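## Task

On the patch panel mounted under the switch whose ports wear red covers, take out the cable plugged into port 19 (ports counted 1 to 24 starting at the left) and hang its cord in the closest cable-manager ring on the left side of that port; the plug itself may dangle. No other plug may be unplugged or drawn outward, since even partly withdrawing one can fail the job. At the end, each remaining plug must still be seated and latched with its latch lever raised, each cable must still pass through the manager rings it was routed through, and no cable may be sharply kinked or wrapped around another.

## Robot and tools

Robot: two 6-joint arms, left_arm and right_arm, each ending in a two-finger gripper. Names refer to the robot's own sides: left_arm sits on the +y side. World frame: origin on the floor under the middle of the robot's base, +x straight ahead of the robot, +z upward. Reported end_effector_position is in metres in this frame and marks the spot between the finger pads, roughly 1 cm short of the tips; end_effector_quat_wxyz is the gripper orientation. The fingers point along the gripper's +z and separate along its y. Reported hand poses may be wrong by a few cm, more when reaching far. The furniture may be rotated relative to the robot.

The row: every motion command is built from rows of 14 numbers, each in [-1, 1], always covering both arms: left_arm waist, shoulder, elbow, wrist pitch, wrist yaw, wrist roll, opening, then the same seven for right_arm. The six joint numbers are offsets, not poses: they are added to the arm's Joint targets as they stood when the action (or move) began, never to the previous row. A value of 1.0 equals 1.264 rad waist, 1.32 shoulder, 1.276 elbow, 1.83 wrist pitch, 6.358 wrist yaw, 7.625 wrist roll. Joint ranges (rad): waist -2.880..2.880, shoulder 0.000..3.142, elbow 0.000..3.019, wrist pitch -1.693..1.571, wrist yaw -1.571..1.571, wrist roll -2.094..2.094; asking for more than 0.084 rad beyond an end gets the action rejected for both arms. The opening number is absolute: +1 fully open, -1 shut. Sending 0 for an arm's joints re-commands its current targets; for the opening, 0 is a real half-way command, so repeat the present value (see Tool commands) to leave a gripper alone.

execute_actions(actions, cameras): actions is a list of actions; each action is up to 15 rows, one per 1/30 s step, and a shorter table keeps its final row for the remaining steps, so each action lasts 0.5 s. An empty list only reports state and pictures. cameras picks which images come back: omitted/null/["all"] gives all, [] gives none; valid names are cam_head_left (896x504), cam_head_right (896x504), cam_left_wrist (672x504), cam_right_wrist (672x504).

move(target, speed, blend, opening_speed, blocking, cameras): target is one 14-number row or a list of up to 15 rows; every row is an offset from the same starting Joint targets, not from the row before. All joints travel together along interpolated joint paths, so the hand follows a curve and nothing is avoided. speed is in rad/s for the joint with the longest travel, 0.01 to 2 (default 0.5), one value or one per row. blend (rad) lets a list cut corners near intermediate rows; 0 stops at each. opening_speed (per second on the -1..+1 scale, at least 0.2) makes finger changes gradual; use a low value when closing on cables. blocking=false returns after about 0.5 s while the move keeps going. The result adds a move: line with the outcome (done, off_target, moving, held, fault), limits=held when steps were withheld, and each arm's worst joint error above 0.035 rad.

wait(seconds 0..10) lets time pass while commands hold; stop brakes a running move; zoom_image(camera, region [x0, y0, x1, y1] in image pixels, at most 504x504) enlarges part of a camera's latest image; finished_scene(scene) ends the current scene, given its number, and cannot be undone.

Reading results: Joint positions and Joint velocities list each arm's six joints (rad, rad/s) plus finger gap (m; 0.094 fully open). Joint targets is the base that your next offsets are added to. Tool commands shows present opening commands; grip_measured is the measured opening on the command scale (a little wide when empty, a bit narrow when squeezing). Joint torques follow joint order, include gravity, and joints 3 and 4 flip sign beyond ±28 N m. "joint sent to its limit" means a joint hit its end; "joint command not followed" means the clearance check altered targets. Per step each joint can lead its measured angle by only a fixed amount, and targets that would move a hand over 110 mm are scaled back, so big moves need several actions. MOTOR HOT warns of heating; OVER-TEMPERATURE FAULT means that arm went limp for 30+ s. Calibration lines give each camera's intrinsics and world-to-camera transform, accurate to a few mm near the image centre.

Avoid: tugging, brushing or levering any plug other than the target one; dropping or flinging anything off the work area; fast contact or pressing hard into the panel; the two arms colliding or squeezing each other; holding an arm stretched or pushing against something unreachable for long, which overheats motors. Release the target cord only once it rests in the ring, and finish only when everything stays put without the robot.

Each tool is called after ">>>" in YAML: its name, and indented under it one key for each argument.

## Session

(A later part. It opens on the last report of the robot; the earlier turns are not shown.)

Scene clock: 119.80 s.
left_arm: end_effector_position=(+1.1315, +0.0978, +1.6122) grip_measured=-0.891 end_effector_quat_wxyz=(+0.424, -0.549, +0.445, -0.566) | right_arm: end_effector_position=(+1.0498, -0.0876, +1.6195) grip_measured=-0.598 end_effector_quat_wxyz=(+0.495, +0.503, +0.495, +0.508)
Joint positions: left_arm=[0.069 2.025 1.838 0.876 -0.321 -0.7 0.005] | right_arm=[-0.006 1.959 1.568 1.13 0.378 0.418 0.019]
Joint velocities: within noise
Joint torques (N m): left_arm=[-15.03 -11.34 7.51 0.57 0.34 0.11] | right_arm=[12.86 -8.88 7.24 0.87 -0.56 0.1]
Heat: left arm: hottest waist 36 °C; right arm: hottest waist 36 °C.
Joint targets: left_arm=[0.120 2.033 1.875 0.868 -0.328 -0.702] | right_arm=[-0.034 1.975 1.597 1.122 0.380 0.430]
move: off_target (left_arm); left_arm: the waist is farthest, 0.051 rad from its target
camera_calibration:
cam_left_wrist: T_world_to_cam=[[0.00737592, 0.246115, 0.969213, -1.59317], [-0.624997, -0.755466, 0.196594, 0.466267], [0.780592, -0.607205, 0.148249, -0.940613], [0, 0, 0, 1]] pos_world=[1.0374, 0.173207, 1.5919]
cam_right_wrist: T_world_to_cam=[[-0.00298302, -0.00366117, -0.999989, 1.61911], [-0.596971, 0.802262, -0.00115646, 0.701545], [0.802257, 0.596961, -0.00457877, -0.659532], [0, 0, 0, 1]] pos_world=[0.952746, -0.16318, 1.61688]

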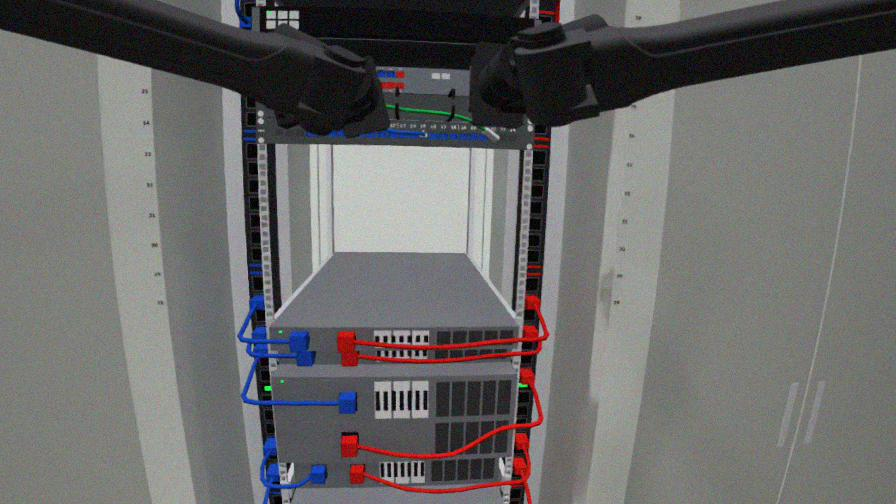

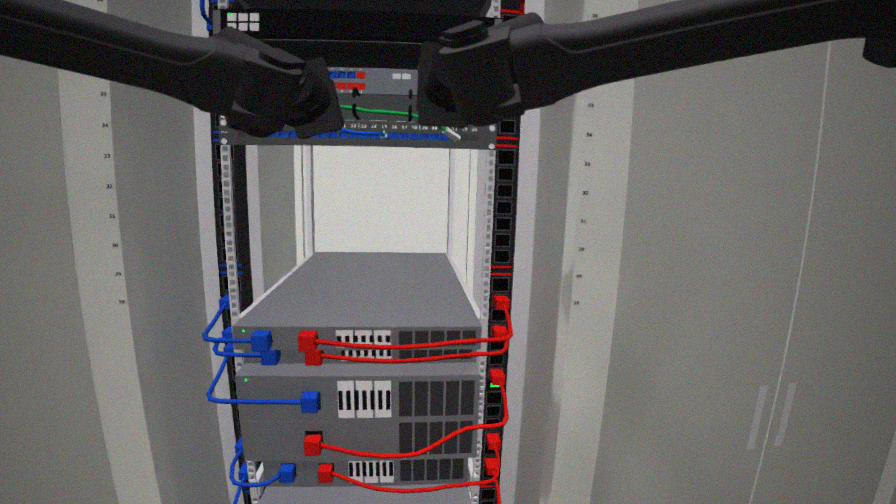

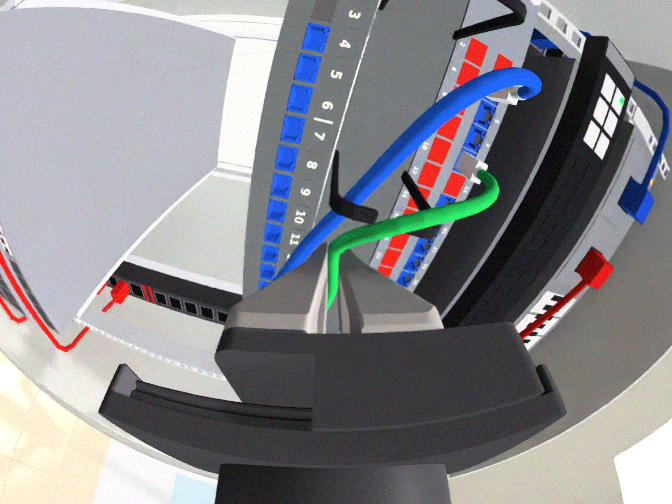

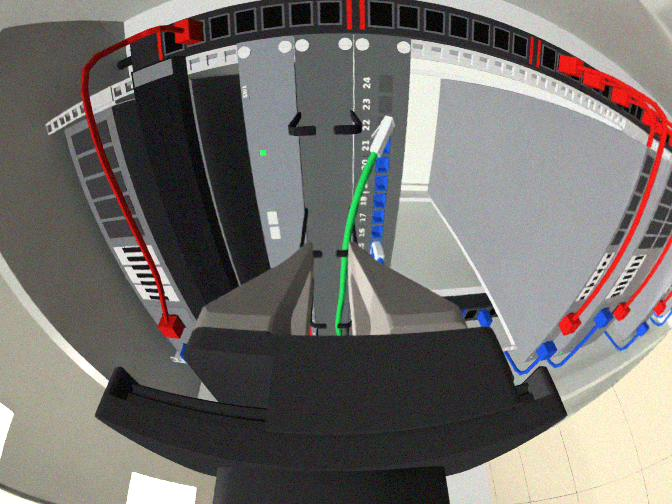

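>>> move:
  target: [0,0,0,0,0,0,-0.92,-0.0277,0.0167,0.0172,-0.0055,-0.0039,0.0031,-0.6]
  speed: 0.15

>>> zoom_image:
  camera: "cam_right_wrist"
  region: [250, 70, 400, 320]

Scene clock: 122.87 s.
left_arm: end_effector_position=(+1.1315, +0.0978, +1.6122) grip_measured=-0.891 end_effector_quat_wxyz=(+0.424, -0.549, +0.445, -0.566) | right_arm: end_effector_position=(+1.0597, -0.0872, +1.5923) grip_measured=-0.598 end_effector_quat_wxyz=(+0.495, +0.502, +0.500, +0.503)
Joint positions: left_arm=[0.069 2.025 1.838 0.876 -0.321 -0.7 0.005] | right_arm=[-0.046 1.982 1.587 1.119 0.358 0.439 0.019]
Joint velocities: within noise
Joint torques (N m): left_arm=[-14.97 -11.34 7.51 0.57 0.34 0.11] | right_arm=[13.39 -8.76 7.25 1.02 -0.72 0.13]
Heat: left arm: hottest waist 36 °C; right arm: hottest waist 36 °C.
Joint targets: left_arm=[0.120 2.033 1.875 0.868 -0.328 -0.702] | right_arm=[-0.069 1.997 1.619 1.112 0.355 0.454]
move: off_target (left_arm); left_arm: the waist is farthest, 0.051 rad from its target
camera_calibration:
cam_left_wrist: T_world_to_cam=[[0.00737592, 0.246115, 0.969213, -1.59317], [-0.624997, -0.755466, 0.196594, 0.466267], [0.780592, -0.607205, 0.148249, -0.940613], [0, 0, 0, 1]] pos_world=[1.0374, 0.173207, 1.5919]
cam_right_wrist: T_world_to_cam=[[-0.0125043, -0.0135664, -0.99983, 1.60083], [-0.597432, 0.801912, -0.00340916, 0.711153], [0.801822, 0.597288, -0.0181324, -0.645865], [0, 0, 0, 1]] pos_world=[0.962752, -0.162798, 1.59127]

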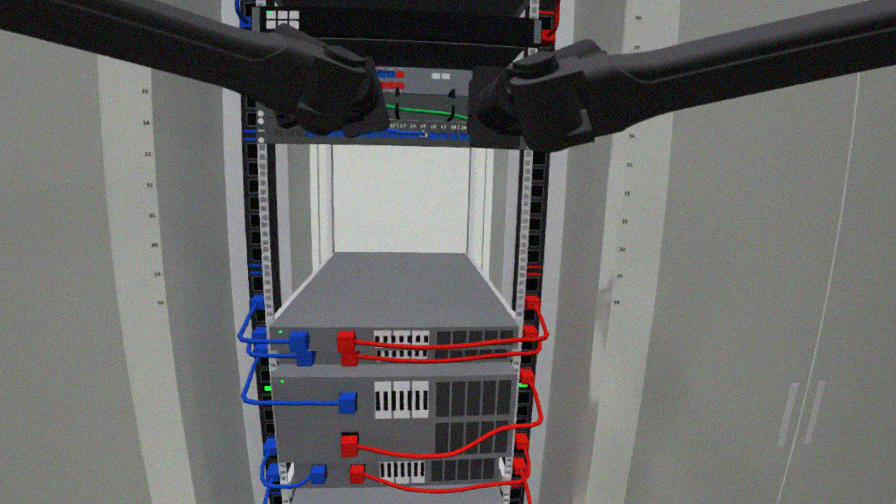

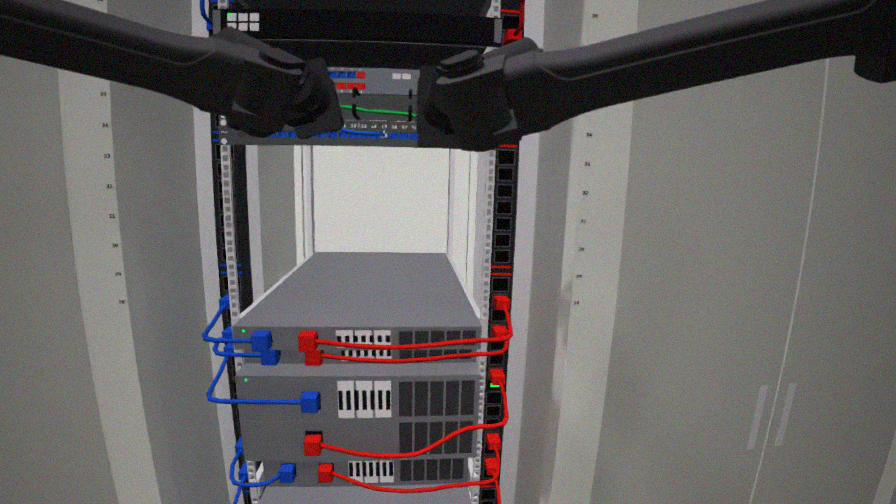

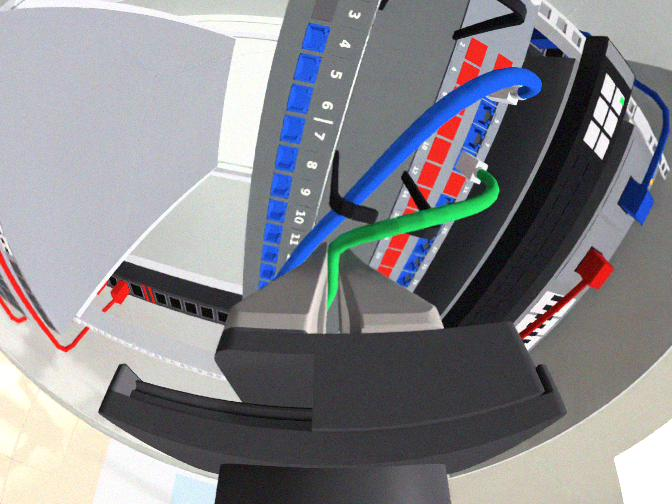

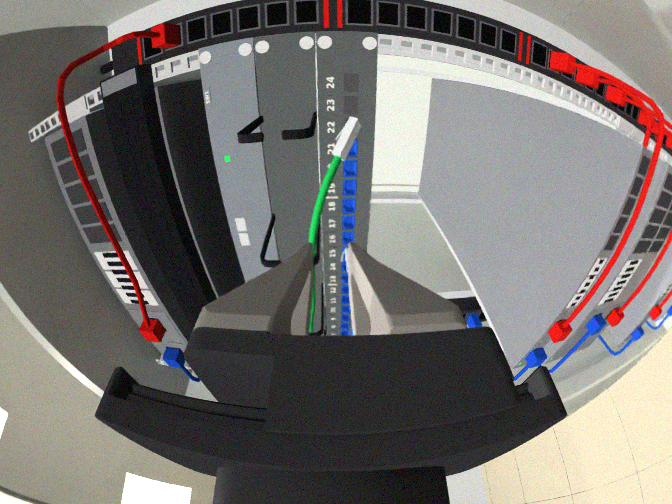

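Scaled by 2.016 from the camera's 672x504 image, which has a finer 960x720 frame.

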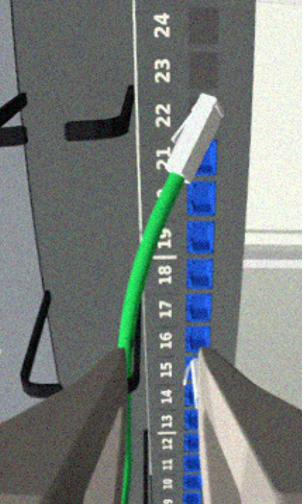

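>>> move:
  target: [0,0,0,0,0,0,-0.92,-0.0174,0.053,0.1803,-0.0918,-0.0008,0.0012,-0.6]
  speed: 0.15

>>> zoom_image:
  camera: "cam_right_wrist"
  region: [250, 70, 400, 320]

Scene clock: 125.47 s.
left_arm: end_effector_position=(+1.1315, +0.0978, +1.6122) grip_measured=-0.891 end_effector_quat_wxyz=(+0.424, -0.549, +0.445, -0.566) | right_arm: end_effector_position=(+1.1194, -0.0893, +1.6038) grip_measured=-0.598 end_effector_quat_wxyz=(+0.494, +0.505, +0.501, +0.500)
Joint positions: left_arm=[0.069 2.025 1.838 0.876 -0.321 -0.7 0.005] | right_arm=[-0.062 2.048 1.818 0.951 0.353 0.449 0.019]
Joint velocities: within noise
Joint torques (N m): left_arm=[-15.03 -11.34 7.51 0.58 0.34 0.11] | right_arm=[13.68 -9.88 7.57 1.01 -0.68 0.11]
Heat: left arm: hottest waist 36 °C; right arm: hottest waist 36 °C.
Joint targets: left_arm=[0.120 2.033 1.875 0.868 -0.328 -0.702] | right_arm=[-0.091 2.067 1.849 0.944 0.350 0.463]
move: off_target (left_arm); left_arm: the waist is farthest, 0.051 rad from its target
camera_calibration:
cam_left_wrist: T_world_to_cam=[[0.00737592, 0.246115, 0.969213, -1.59317], [-0.624997, -0.755466, 0.196594, 0.466267], [0.780592, -0.607205, 0.148249, -0.940613], [0, 0, 0, 1]] pos_world=[1.0374, 0.173207, 1.5919]
cam_right_wrist: T_world_to_cam=[[-0.0183917, -0.0143966, -0.999727, 1.6194], [-0.594631, 0.803999, -0.000638757, 0.741159], [0.803788, 0.594457, -0.0233476, -0.686261], [0, 0, 0, 1]] pos_world=[1.02211, -0.164624, 1.60341]

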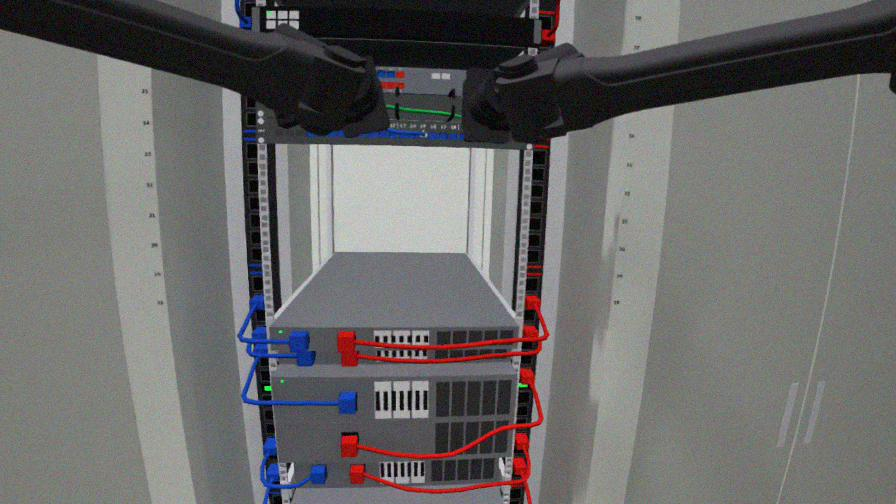

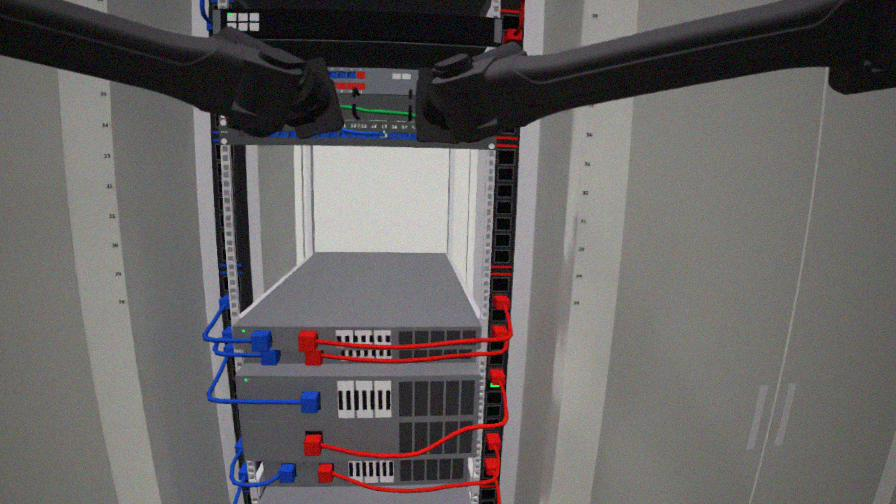

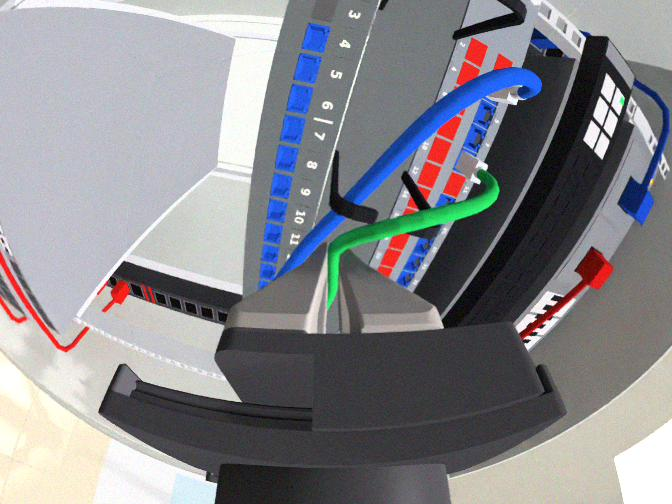

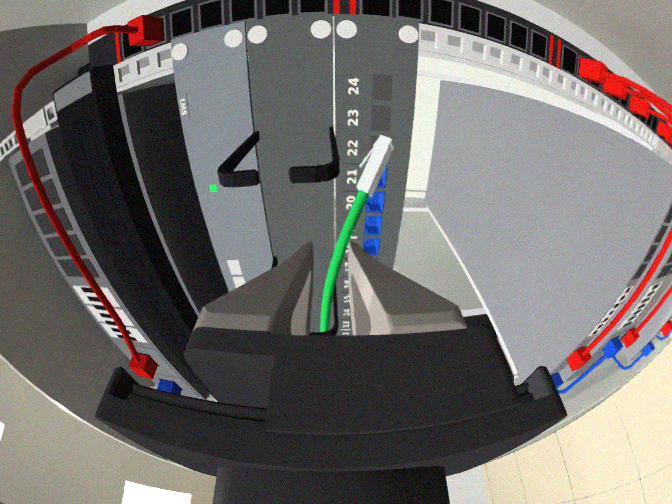

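Scaled by 2.016 from the camera's 672x504 image, which has a finer 960x720 frame.

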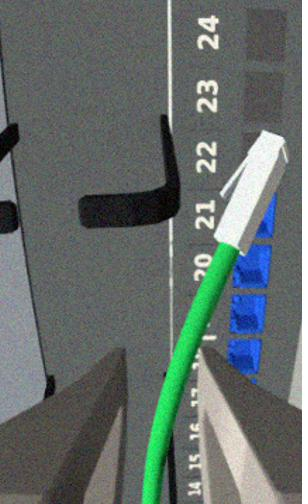

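>>> move:
  target: [0,0,0,0,0,0,-0.92,0,0,0,0,0,0,-0.92]
  opening_speed: 0.3
  cameras: ["cam_right_wrist"]

>>> move:
  target: [0,0,0,0,0,0,-0.7,0,0,0,0,0,0,-0.92]
  opening_speed: 0.3

>>> zoom_image:
  camera: "cam_left_wrist"
  region: [280, 130, 440, 340]

Scene clock: 127.10 s.
left_arm: end_effector_position=(+1.1315, +0.0978, +1.6122) grip_measured=-0.891 end_effector_quat_wxyz=(+0.424, -0.549, +0.446, -0.566) | right_arm: end_effector_position=(+1.1194, -0.0892, +1.6037) grip_measured=-0.918 end_effector_quat_wxyz=(+0.494, +0.504, +0.501, +0.501)
Joint positions: left_arm=[0.069 2.025 1.838 0.876 -0.321 -0.7 0.005] | right_arm=[-0.062 2.048 1.818 0.951 0.353 0.449 0.004]
Joint velocities: within noise
Joint torques (N m): left_arm=[-15.03 -11.34 7.51 0.57 0.34 0.11] | right_arm=[14.1 -9.64 7.73 1.11 -0.69 0.14]
Heat: left arm: hottest waist 36 °C; right arm: hottest waist 36 °C.
Joint targets: left_arm=[0.120 2.033 1.875 0.868 -0.328 -0.702] | right_arm=[-0.091 2.067 1.849 0.944 0.350 0.463]
move: off_target (left_arm); left_arm: the waist is farthest, 0.051 rad from its target
camera_calibration:
cam_right_wrist: T_world_to_cam=[[-0.0186868, -0.0142846, -0.999723, 1.61966], [-0.595151, 0.803614, -0.000357955, 0.741125], [0.803397, 0.59498, -0.0235185, -0.685599], [0, 0, 0, 1]] pos_world=[1.02216, -0.164525, 1.60335]
Images, in order (width x height): cam_right_wrist 672x504.

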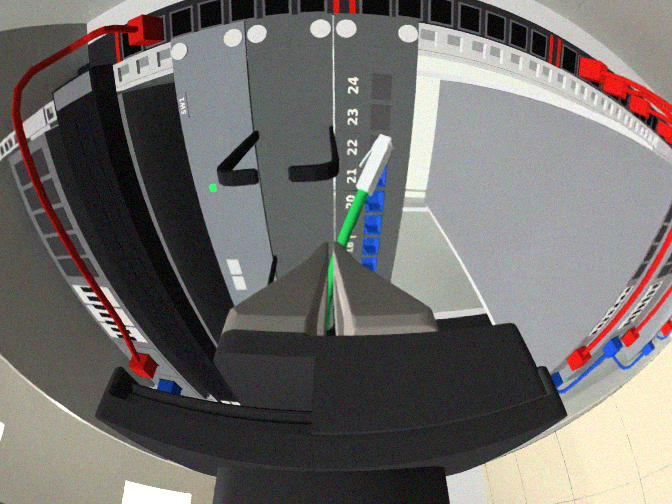

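Scene clock: 128.03 s.
left_arm: end_effector_position=(+1.1326, +0.0985, +1.6109) grip_measured=-0.702 end_effector_quat_wxyz=(+0.424, -0.549, +0.446, -0.565) | right_arm: end_effector_position=(+1.1194, -0.0892, +1.6037) grip_measured=-0.918 end_effector_quat_wxyz=(+0.494, +0.504, +0.501, +0.501)
Joint positions: left_arm=[0.071 2.026 1.84 0.873 -0.321 -0.7 0.014] | right_arm=[-0.062 2.048 1.818 0.951 0.353 0.449 0.004]
Joint velocities: within noise
Joint torques (N m): left_arm=[-15.21 -11.4 7.34 0.69 0.34 0.11] | right_arm=[14.1 -9.76 7.58 1.09 -0.69 0.15]
Heat: left arm: hottest waist 36 °C; right arm: hottest waist 36 °C.
Joint targets: left_arm=[0.120 2.033 1.875 0.868 -0.328 -0.702] | right_arm=[-0.091 2.067 1.849 0.944 0.350 0.463]
move: off_target (left_arm); left_arm: the waist is farthest, 0.049 rad from its target
camera_calibration:
cam_left_wrist: T_world_to_cam=[[0.00904993, 0.243991, 0.969735, -1.59456], [-0.624488, -0.756029, 0.196049, 0.468162], [0.780982, -0.607362, 0.145527, -0.936829], [0, 0, 0, 1]] pos_world=[1.03844, 0.174009, 1.59086]
cam_right_wrist: T_world_to_cam=[[-0.0186868, -0.0142846, -0.999723, 1.61966], [-0.595151, 0.803614, -0.000357955, 0.741125], [0.803397, 0.59498, -0.0235185, -0.685599], [0, 0, 0, 1]] pos_world=[1.02216, -0.164525, 1.60335]

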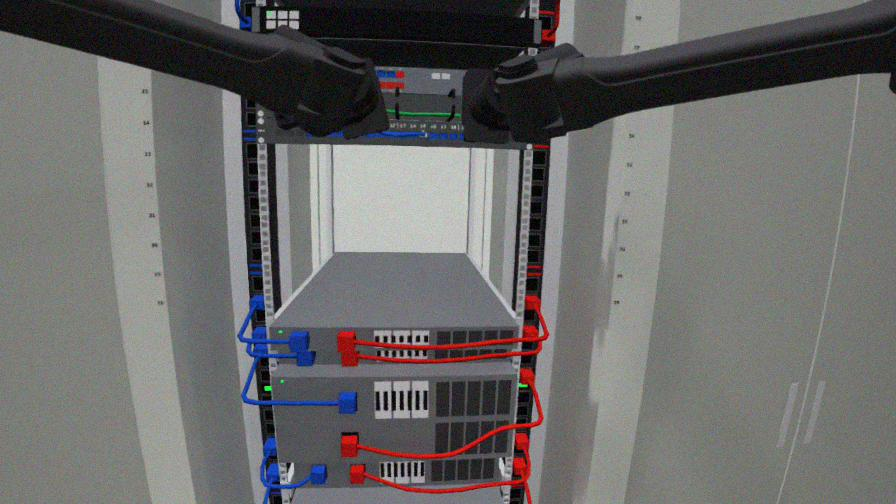

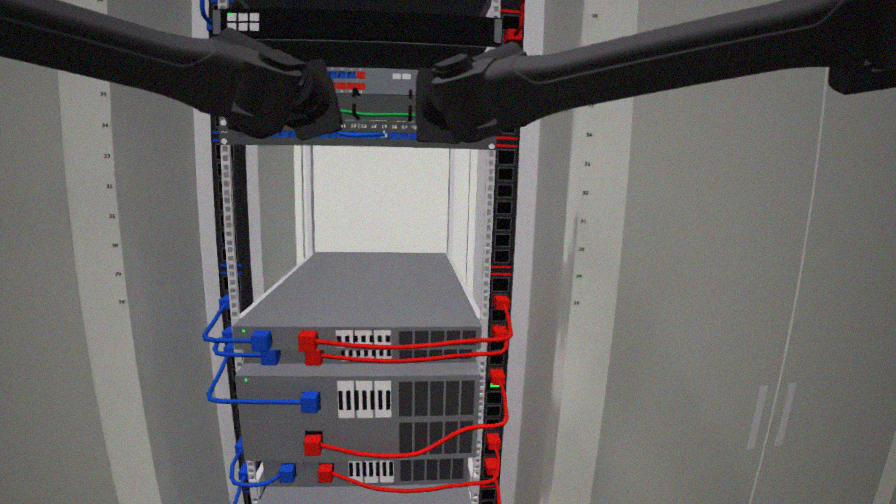

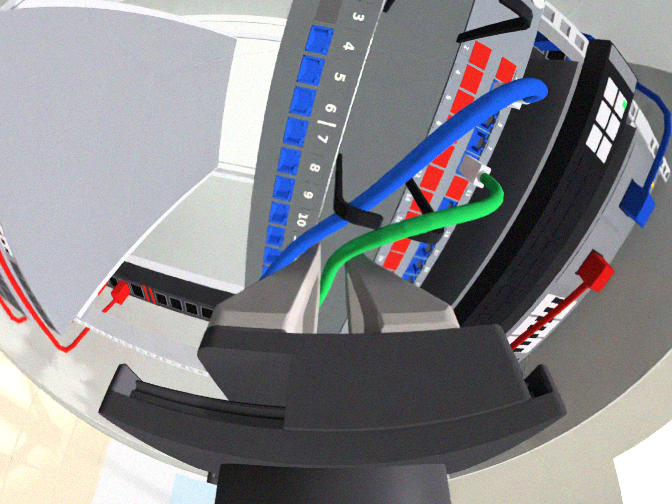

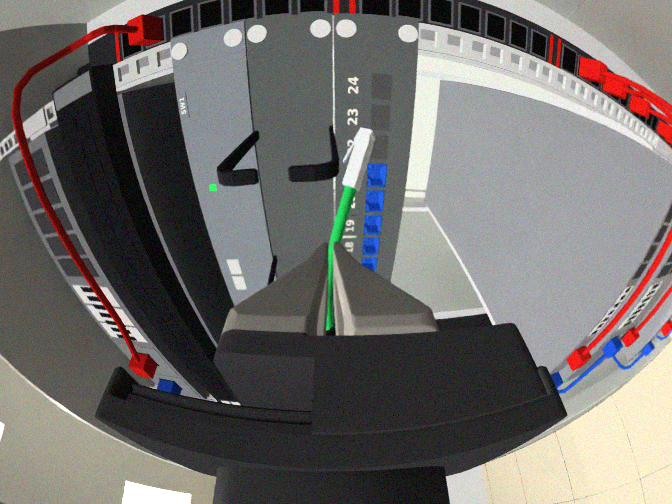

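Scaled by 2.400 from the camera's 672x504 image, which has a finer 960x720 frame.

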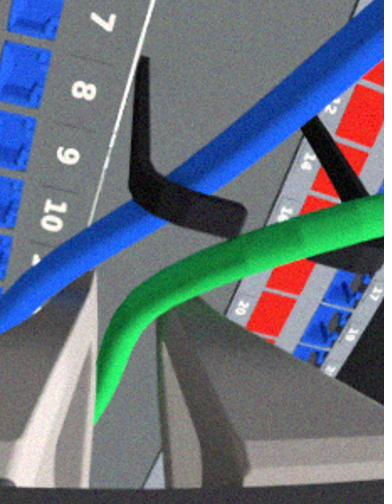

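>>> move:
  target: [0,0,0,0,0,0,-0.7,-0.0229,-0.0621,-0.0721,0,-0.0034,0.0028,-0.92]
  speed: 0.06

>>> zoom_image:
  camera: "cam_left_wrist"
  region: [280, 130, 440, 340]

Scene clock: 130.40 s.
left_arm: end_effector_position=(+1.1326, +0.0985, +1.6109) grip_measured=-0.702 end_effector_quat_wxyz=(+0.424, -0.549, +0.446, -0.565) | right_arm: end_effector_position=(+1.1179, -0.1079, +1.5883) grip_measured=-0.918 end_effector_quat_wxyz=(+0.492, +0.503, +0.504, +0.500)
Joint positions: left_arm=[0.071 2.026 1.84 0.873 -0.321 -0.7 0.014] | right_arm=[-0.091 2.005 1.759 0.951 0.331 0.47 0.004]
Joint velocities: within noise
Joint torques (N m): left_arm=[-15.21 -11.46 7.34 0.68 0.34 0.11] | right_arm=[13.51 -12.92 4.89 1.03 -0.68 0.11]
Heat: left arm: hottest waist 36 °C; right arm: hottest waist 36 °C.
Joint targets: left_arm=[0.120 2.033 1.875 0.868 -0.328 -0.702] | right_arm=[-0.120 1.985 1.757 0.944 0.329 0.484]
move: off_target (left_arm); left_arm: the waist is farthest, 0.049 rad from its target
camera_calibration:
cam_left_wrist: T_world_to_cam=[[0.00904993, 0.243991, 0.969735, -1.59456], [-0.624488, -0.756029, 0.196049, 0.468162], [0.780982, -0.607362, 0.145527, -0.936829], [0, 0, 0, 1]] pos_world=[1.03844, 0.174009, 1.59086]
cam_right_wrist: T_world_to_cam=[[-0.0231827, -0.0173294, -0.999581, 1.60843], [-0.600704, 0.799472, 0.0000715521, 0.760414], [0.799136, 0.600454, -0.0289438, -0.659711], [0, 0, 0, 1]] pos_world=[1.02127, -0.18393, 1.5886]

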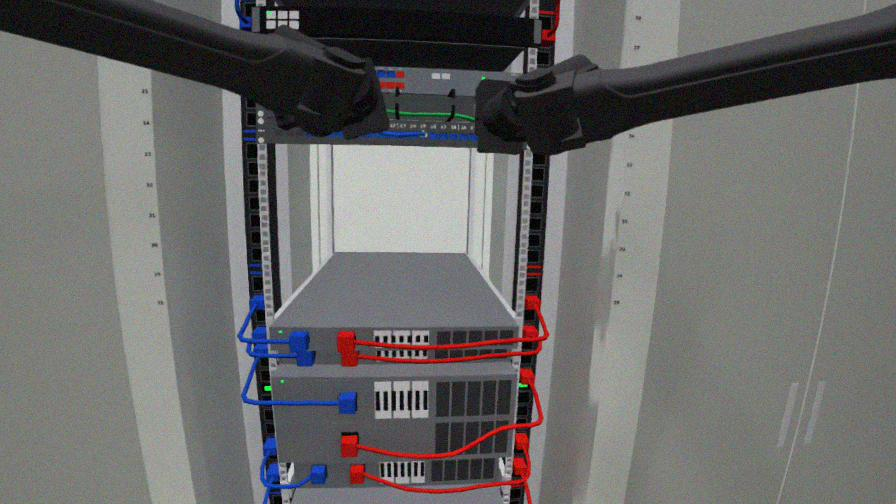

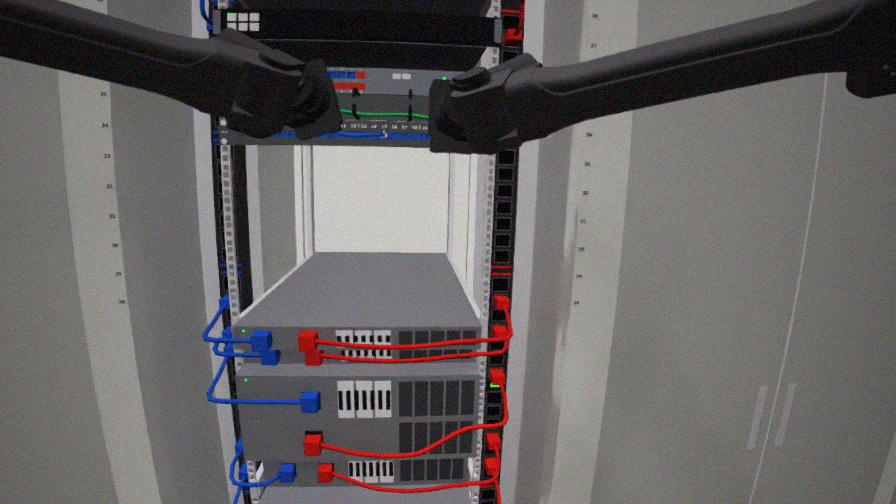

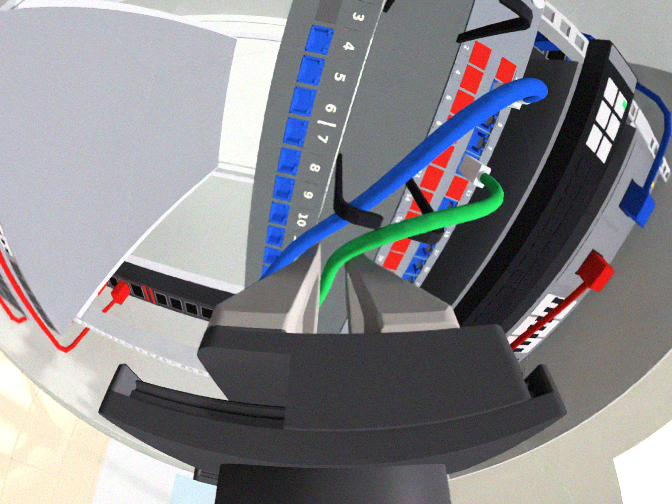

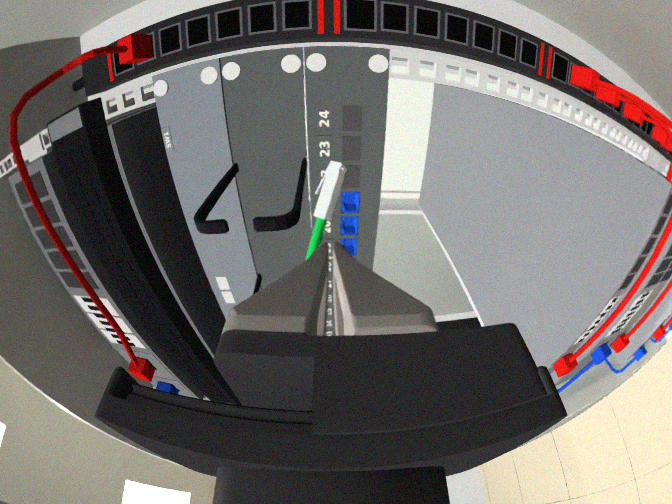

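Scaled by 2.400 from the camera's 672x504 image, which has a finer 960x720 frame.

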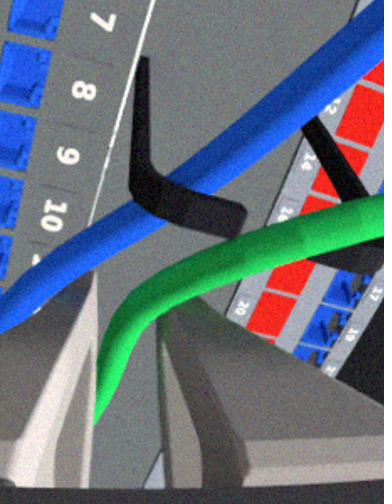

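>>> zoom_image:
  camera: "cam_right_wrist"
  region: [250, 130, 400, 280]

>>> zoom_image:
  camera: "cam_head_left"
  region: [380, 70, 510, 150]

>>> zoom_image:
  camera: "cam_head_right"
  region: [320, 70, 450, 150]

Scaled by 3.360 from the camera's 672x504 image, which has a finer 960x720 frame.

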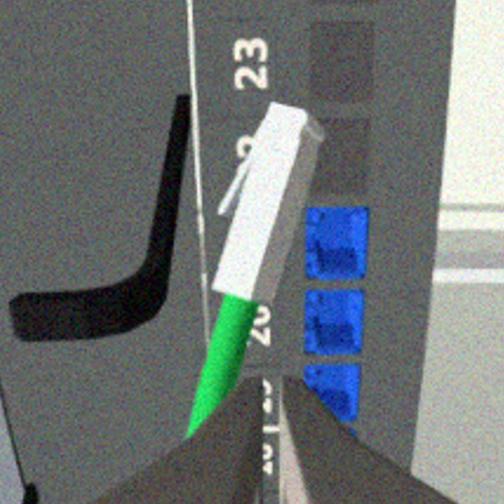

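Scaled by 3.877 from the camera's 896x504 image, which has a finer 1280x720 frame.

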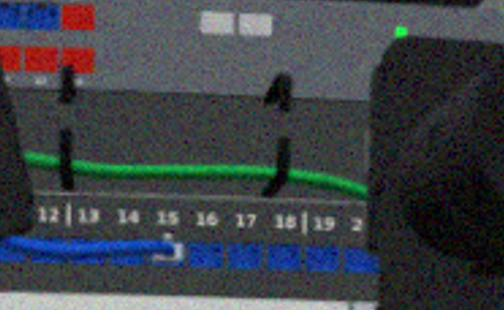

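Scaled by 3.877 from the camera's 896x504 image, which has a finer 1280x720 frame.

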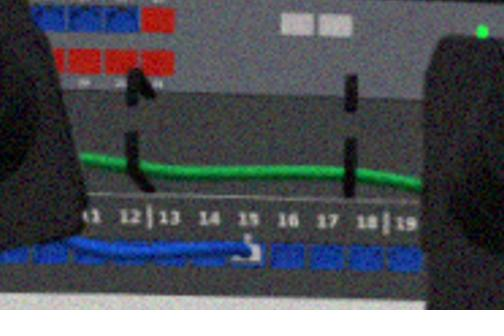

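>>> move:
  target:
    - [0,0,0,0,0,0,-0.7,0.0688,-0.0129,-0.0455,0.035,0.0036,-0.005,-0.92]
    - [0,0,0,0,0,0,-0.7,0.0688,-0.0129,-0.0455,0.035,0.0036,-0.005,-0.6]
  speed: 0.12
  cameras: ["cam_right_wrist"]

>>> zoom_image:
  camera: "cam_right_wrist"
  region: [250, 130, 400, 280]

Scene clock: 133.47 s.
left_arm: end_effector_position=(+1.1326, +0.0985, +1.6109) grip_measured=-0.702 end_effector_quat_wxyz=(+0.424, -0.549, +0.446, -0.565) | right_arm: end_effector_position=(+1.0971, -0.0980, +1.5988) grip_measured=-0.602 end_effector_quat_wxyz=(+0.488, +0.504, +0.503, +0.504)
Joint positions: left_arm=[0.071 2.026 1.84 0.873 -0.321 -0.7 0.014] | right_arm=[-0.062 1.991 1.7 0.996 0.35 0.461 0.019]
Joint velocities: within noise
Joint torques (N m): left_arm=[-15.21 -11.46 7.34 0.68 0.34 0.11] | right_arm=[18.2 -12.04 4.82 1.69 -0.55 -0.13]
Heat: left arm: hottest waist 36 °C; right arm: hottest waist 36 °C.
Joint targets: left_arm=[0.120 2.033 1.875 0.868 -0.328 -0.702] | right_arm=[-0.033 1.968 1.699 1.008 0.351 0.446]
move: off_target (left_arm); left_arm: the waist is farthest, 0.049 rad from its target
camera_calibration:
cam_right_wrist: T_world_to_cam=[[-0.0221526, -0.00778557, -0.999724, 1.61868], [-0.60499, 0.7962, 0.0072052, 0.732949], [0.795925, 0.604983, -0.0223481, -0.655307], [0, 0, 0, 1]] pos_world=[1.00086, -0.174523, 1.59831]
Images, in order (width x height): cam_right_wrist 672x504.

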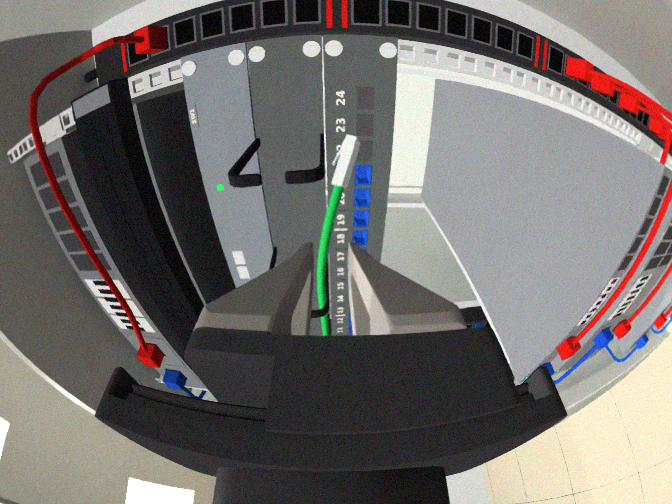

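Scaled by 3.360 from the camera's 672x504 image, which has a finer 960x720 frame.

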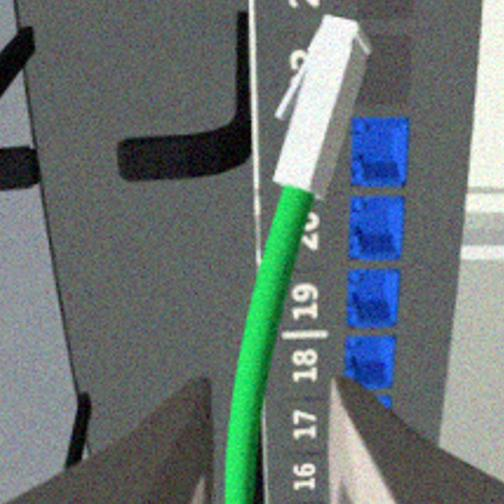

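>>> move:
  target: [0,0,0,0,0,0,-0.7,-0.0672,0.053,0.1144,-0.0617,-0.0036,0.0063,-0.6]
  speed: 0.12
  cameras: ["cam_right_wrist"]

>>> zoom_image:
  camera: "cam_right_wrist"
  region: [250, 130, 400, 330]

Scene clock: 135.60 s.
left_arm: end_effector_position=(+1.1326, +0.0985, +1.6109) grip_measured=-0.702 end_effector_quat_wxyz=(+0.424, -0.549, +0.446, -0.565) | right_arm: end_effector_position=(+1.1303, -0.1056, +1.5889) grip_measured=-0.602 end_effector_quat_wxyz=(+0.487, +0.503, +0.508, +0.502)
Joint positions: left_arm=[0.071 2.026 1.84 0.873 -0.321 -0.7 0.014] | right_arm=[-0.094 2.022 1.811 0.902 0.331 0.479 0.019]
Joint velocities: within noise
Joint torques (N m): left_arm=[-15.21 -11.4 7.34 0.68 0.34 0.11] | right_arm=[14.1 -11.05 7.92 1.11 -0.65 0.15]
Heat: left arm: hottest waist 36 °C; right arm: hottest waist 36 °C.
Joint targets: left_arm=[0.120 2.033 1.875 0.868 -0.328 -0.702] | right_arm=[-0.118 2.038 1.845 0.895 0.328 0.494]
move: off_target (left_arm); left_arm: the waist is farthest, 0.049 rad from its target
camera_calibration:
cam_right_wrist: T_world_to_cam=[[-0.0303609, -0.0142983, -0.999437, 1.61761], [-0.608718, 0.793354, 0.00714167, 0.763184], [0.792805, 0.608592, -0.0327906, -0.6568], [0, 0, 0, 1]] pos_world=[1.03439, -0.182623, 1.58971]
Images, in order (width x height): cam_right_wrist 672x504.

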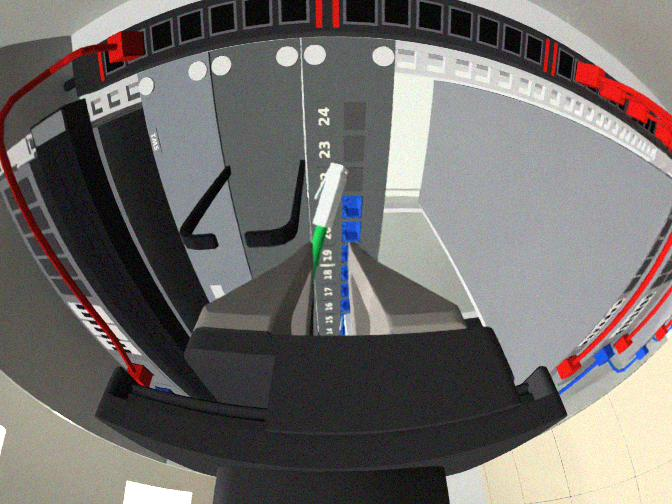

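Scaled by 2.520 from the camera's 672x504 image, which has a finer 960x720 frame.

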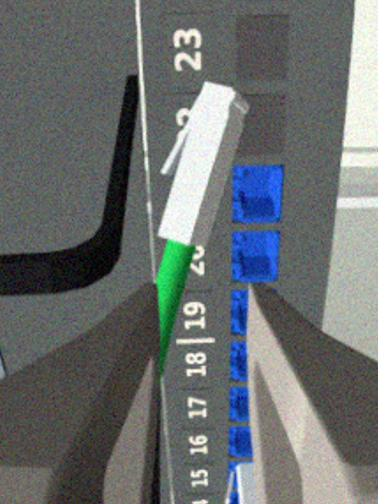

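>>> move:
  target: [0,0,0,0,0,0,-0.7,0,0,0,0,0,0,-0.95]
  opening_speed: 0.3
  cameras: ["cam_right_wrist"]

>>> zoom_image:
  camera: "cam_right_wrist"
  region: [250, 130, 400, 330]

Scene clock: 137.23 s.
left_arm: end_effector_position=(+1.1326, +0.0985, +1.6109) grip_measured=-0.702 end_effector_quat_wxyz=(+0.424, -0.549, +0.446, -0.565) | right_arm: end_effector_position=(+1.1303, -0.1056, +1.5889) grip_measured=-0.948 end_effector_quat_wxyz=(+0.487, +0.504, +0.508, +0.502)
Joint positions: left_arm=[0.071 2.026 1.84 0.873 -0.321 -0.7 0.014] | right_arm=[-0.094 2.022 1.811 0.902 0.331 0.48 0.002]
Joint velocities: within noise
Joint torques (N m): left_arm=[-15.21 -11.46 7.34 0.69 0.34 0.11] | right_arm=[14.39 -10.46 7.99 1.06 -0.64 0.13]
Heat: left arm: hottest waist 36 °C; right arm: hottest waist 36 °C.
Joint targets: left_arm=[0.120 2.033 1.875 0.868 -0.328 -0.702] | right_arm=[-0.118 2.038 1.845 0.895 0.329 0.494]
move: off_target (left_arm); left_arm: the waist is farthest, 0.049 rad from its target
camera_calibration:
cam_right_wrist: T_world_to_cam=[[-0.0303838, -0.0131542, -0.999452, 1.61778], [-0.608698, 0.793361, 0.00806294, 0.761697], [0.79282, 0.608609, -0.0321123, -0.657893], [0, 0, 0, 1]] pos_world=[1.03439, -0.182621, 1.58963]
Images, in order (width x height): cam_right_wrist 672x504.

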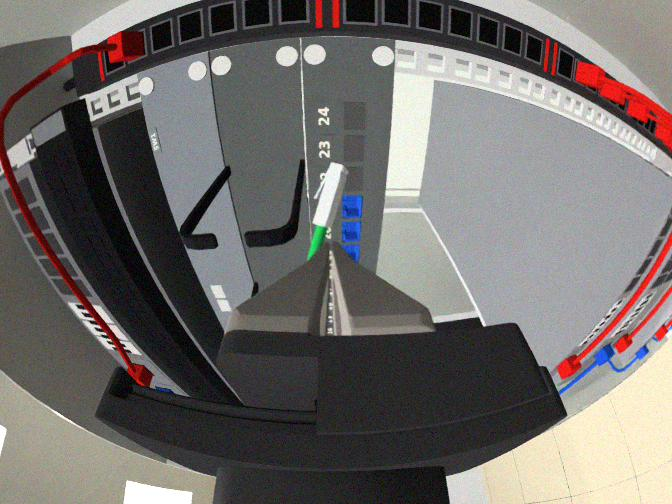

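Scaled by 2.520 from the camera's 672x504 image, which has a finer 960x720 frame.

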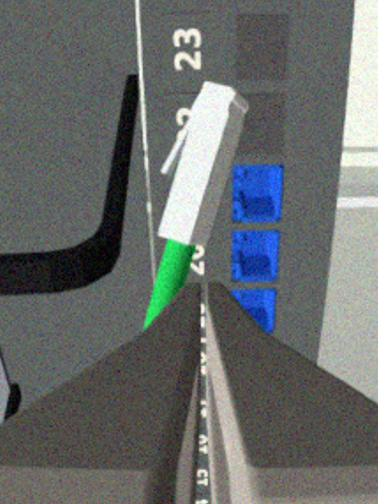

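>>> move:
  target:
    - [0,0,0,0,0,0,-0.7,0.0672,-0.053,-0.1144,0.0617,0.0036,-0.0063,-0.95]
    - [0,0,0,0,0,0,-0.7,0.0672,-0.053,-0.1144,0.0617,0.0036,-0.0063,-0.6]
    - [0,0,0,0,0,0,-0.7,0.0078,0.0028,0.0201,-0.0104,0.0011,-0.0009,-0.6]
  speed: 0.12
  cameras: ["cam_right_wrist"]

>>> zoom_image:
  camera: "cam_right_wrist"
  region: [250, 130, 400, 330]

Scene clock: 142.33 s.
left_arm: end_effector_position=(+1.1326, +0.0985, +1.6109) grip_measured=-0.702 end_effector_quat_wxyz=(+0.424, -0.549, +0.446, -0.565) | right_arm: end_effector_position=(+1.1348, -0.1058, +1.6005) grip_measured=-0.602 end_effector_quat_wxyz=(+0.487, +0.504, +0.506, +0.503)
Joint positions: left_arm=[0.071 2.026 1.84 0.873 -0.321 -0.7 0.014] | right_arm=[-0.083 2.025 1.837 0.884 0.338 0.473 0.019]
Joint velocities: within noise
Joint torques (N m): left_arm=[-15.21 -11.46 7.34 0.69 0.35 0.11] | right_arm=[14.21 -10.05 7.92 1.1 -0.69 0.16]
Heat: left arm: hottest waist 36 °C; right arm: hottest waist 36 °C.
Joint targets: left_arm=[0.120 2.033 1.875 0.868 -0.328 -0.702] | right_arm=[-0.108 2.041 1.871 0.876 0.336 0.487]
move: off_target (left_arm); left_arm: the waist is farthest, 0.049 rad from its target
camera_calibration:
cam_right_wrist: T_world_to_cam=[[-0.0276273, -0.011828, -0.999548, 1.62667], [-0.607535, 0.794259, 0.0073934, 0.764364], [0.793813, 0.607464, -0.0291292, -0.666973], [0, 0, 0, 1]] pos_world=[1.03877, -0.182701, 1.60085]
Images, in order (width x height): cam_right_wrist 672x504.

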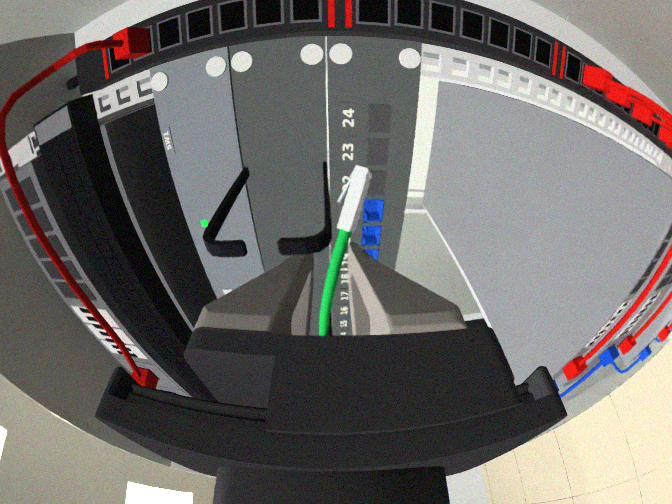

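Scaled by 2.520 from the camera's 672x504 image, which has a finer 960x720 frame.

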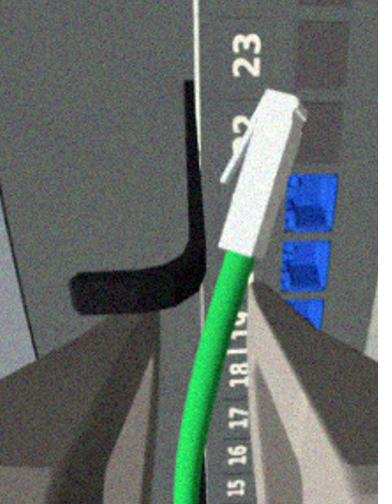

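>>> move:
  target: [0,0,0,0,0,0,-0.7,0,0,0,0,0,0,-0.95]
  opening_speed: 0.3
  cameras: ["cam_right_wrist"]

>>> zoom_image:
  camera: "cam_right_wrist"
  region: [250, 130, 400, 330]

Scene clock: 143.90 s.
left_arm: end_effector_position=(+1.1326, +0.0985, +1.6109) grip_measured=-0.702 end_effector_quat_wxyz=(+0.424, -0.549, +0.446, -0.565) | right_arm: end_effector_position=(+1.1348, -0.1057, +1.6005) grip_measured=-0.948 end_effector_quat_wxyz=(+0.487, +0.503, +0.506, +0.503)
Joint positions: left_arm=[0.071 2.026 1.84 0.873 -0.321 -0.7 0.014] | right_arm=[-0.083 2.025 1.837 0.883 0.338 0.473 0.002]
Joint velocities: within noise
Joint torques (N m): left_arm=[-15.21 -11.46 7.34 0.69 0.34 0.11] | right_arm=[14.21 -9.64 8.05 0.99 -0.63 0.13]
Heat: left arm: hottest waist 36 °C; right arm: hottest elbow 37 °C.
Joint targets: left_arm=[0.120 2.033 1.875 0.868 -0.328 -0.702] | right_arm=[-0.108 2.041 1.871 0.876 0.335 0.488]
move: off_target (left_arm); left_arm: the waist is farthest, 0.049 rad from its target
camera_calibration:
cam_right_wrist: T_world_to_cam=[[-0.0276053, -0.0113242, -0.999555, 1.62668], [-0.608173, 0.793766, 0.00780355, 0.764227], [0.793324, 0.608118, -0.0287993, -0.666991], [0, 0, 0, 1]] pos_world=[1.03883, -0.182588, 1.60079]
Images, in order (width x height): cam_right_wrist 672x504.

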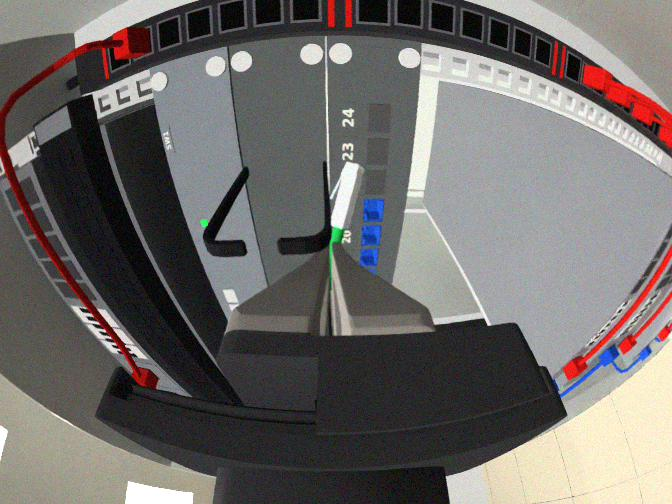

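Scaled by 2.520 from the camera's 672x504 image, which has a finer 960x720 frame.

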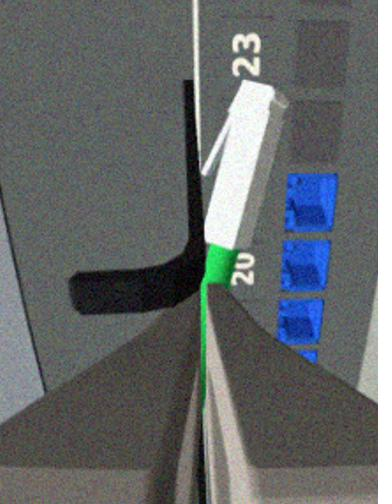

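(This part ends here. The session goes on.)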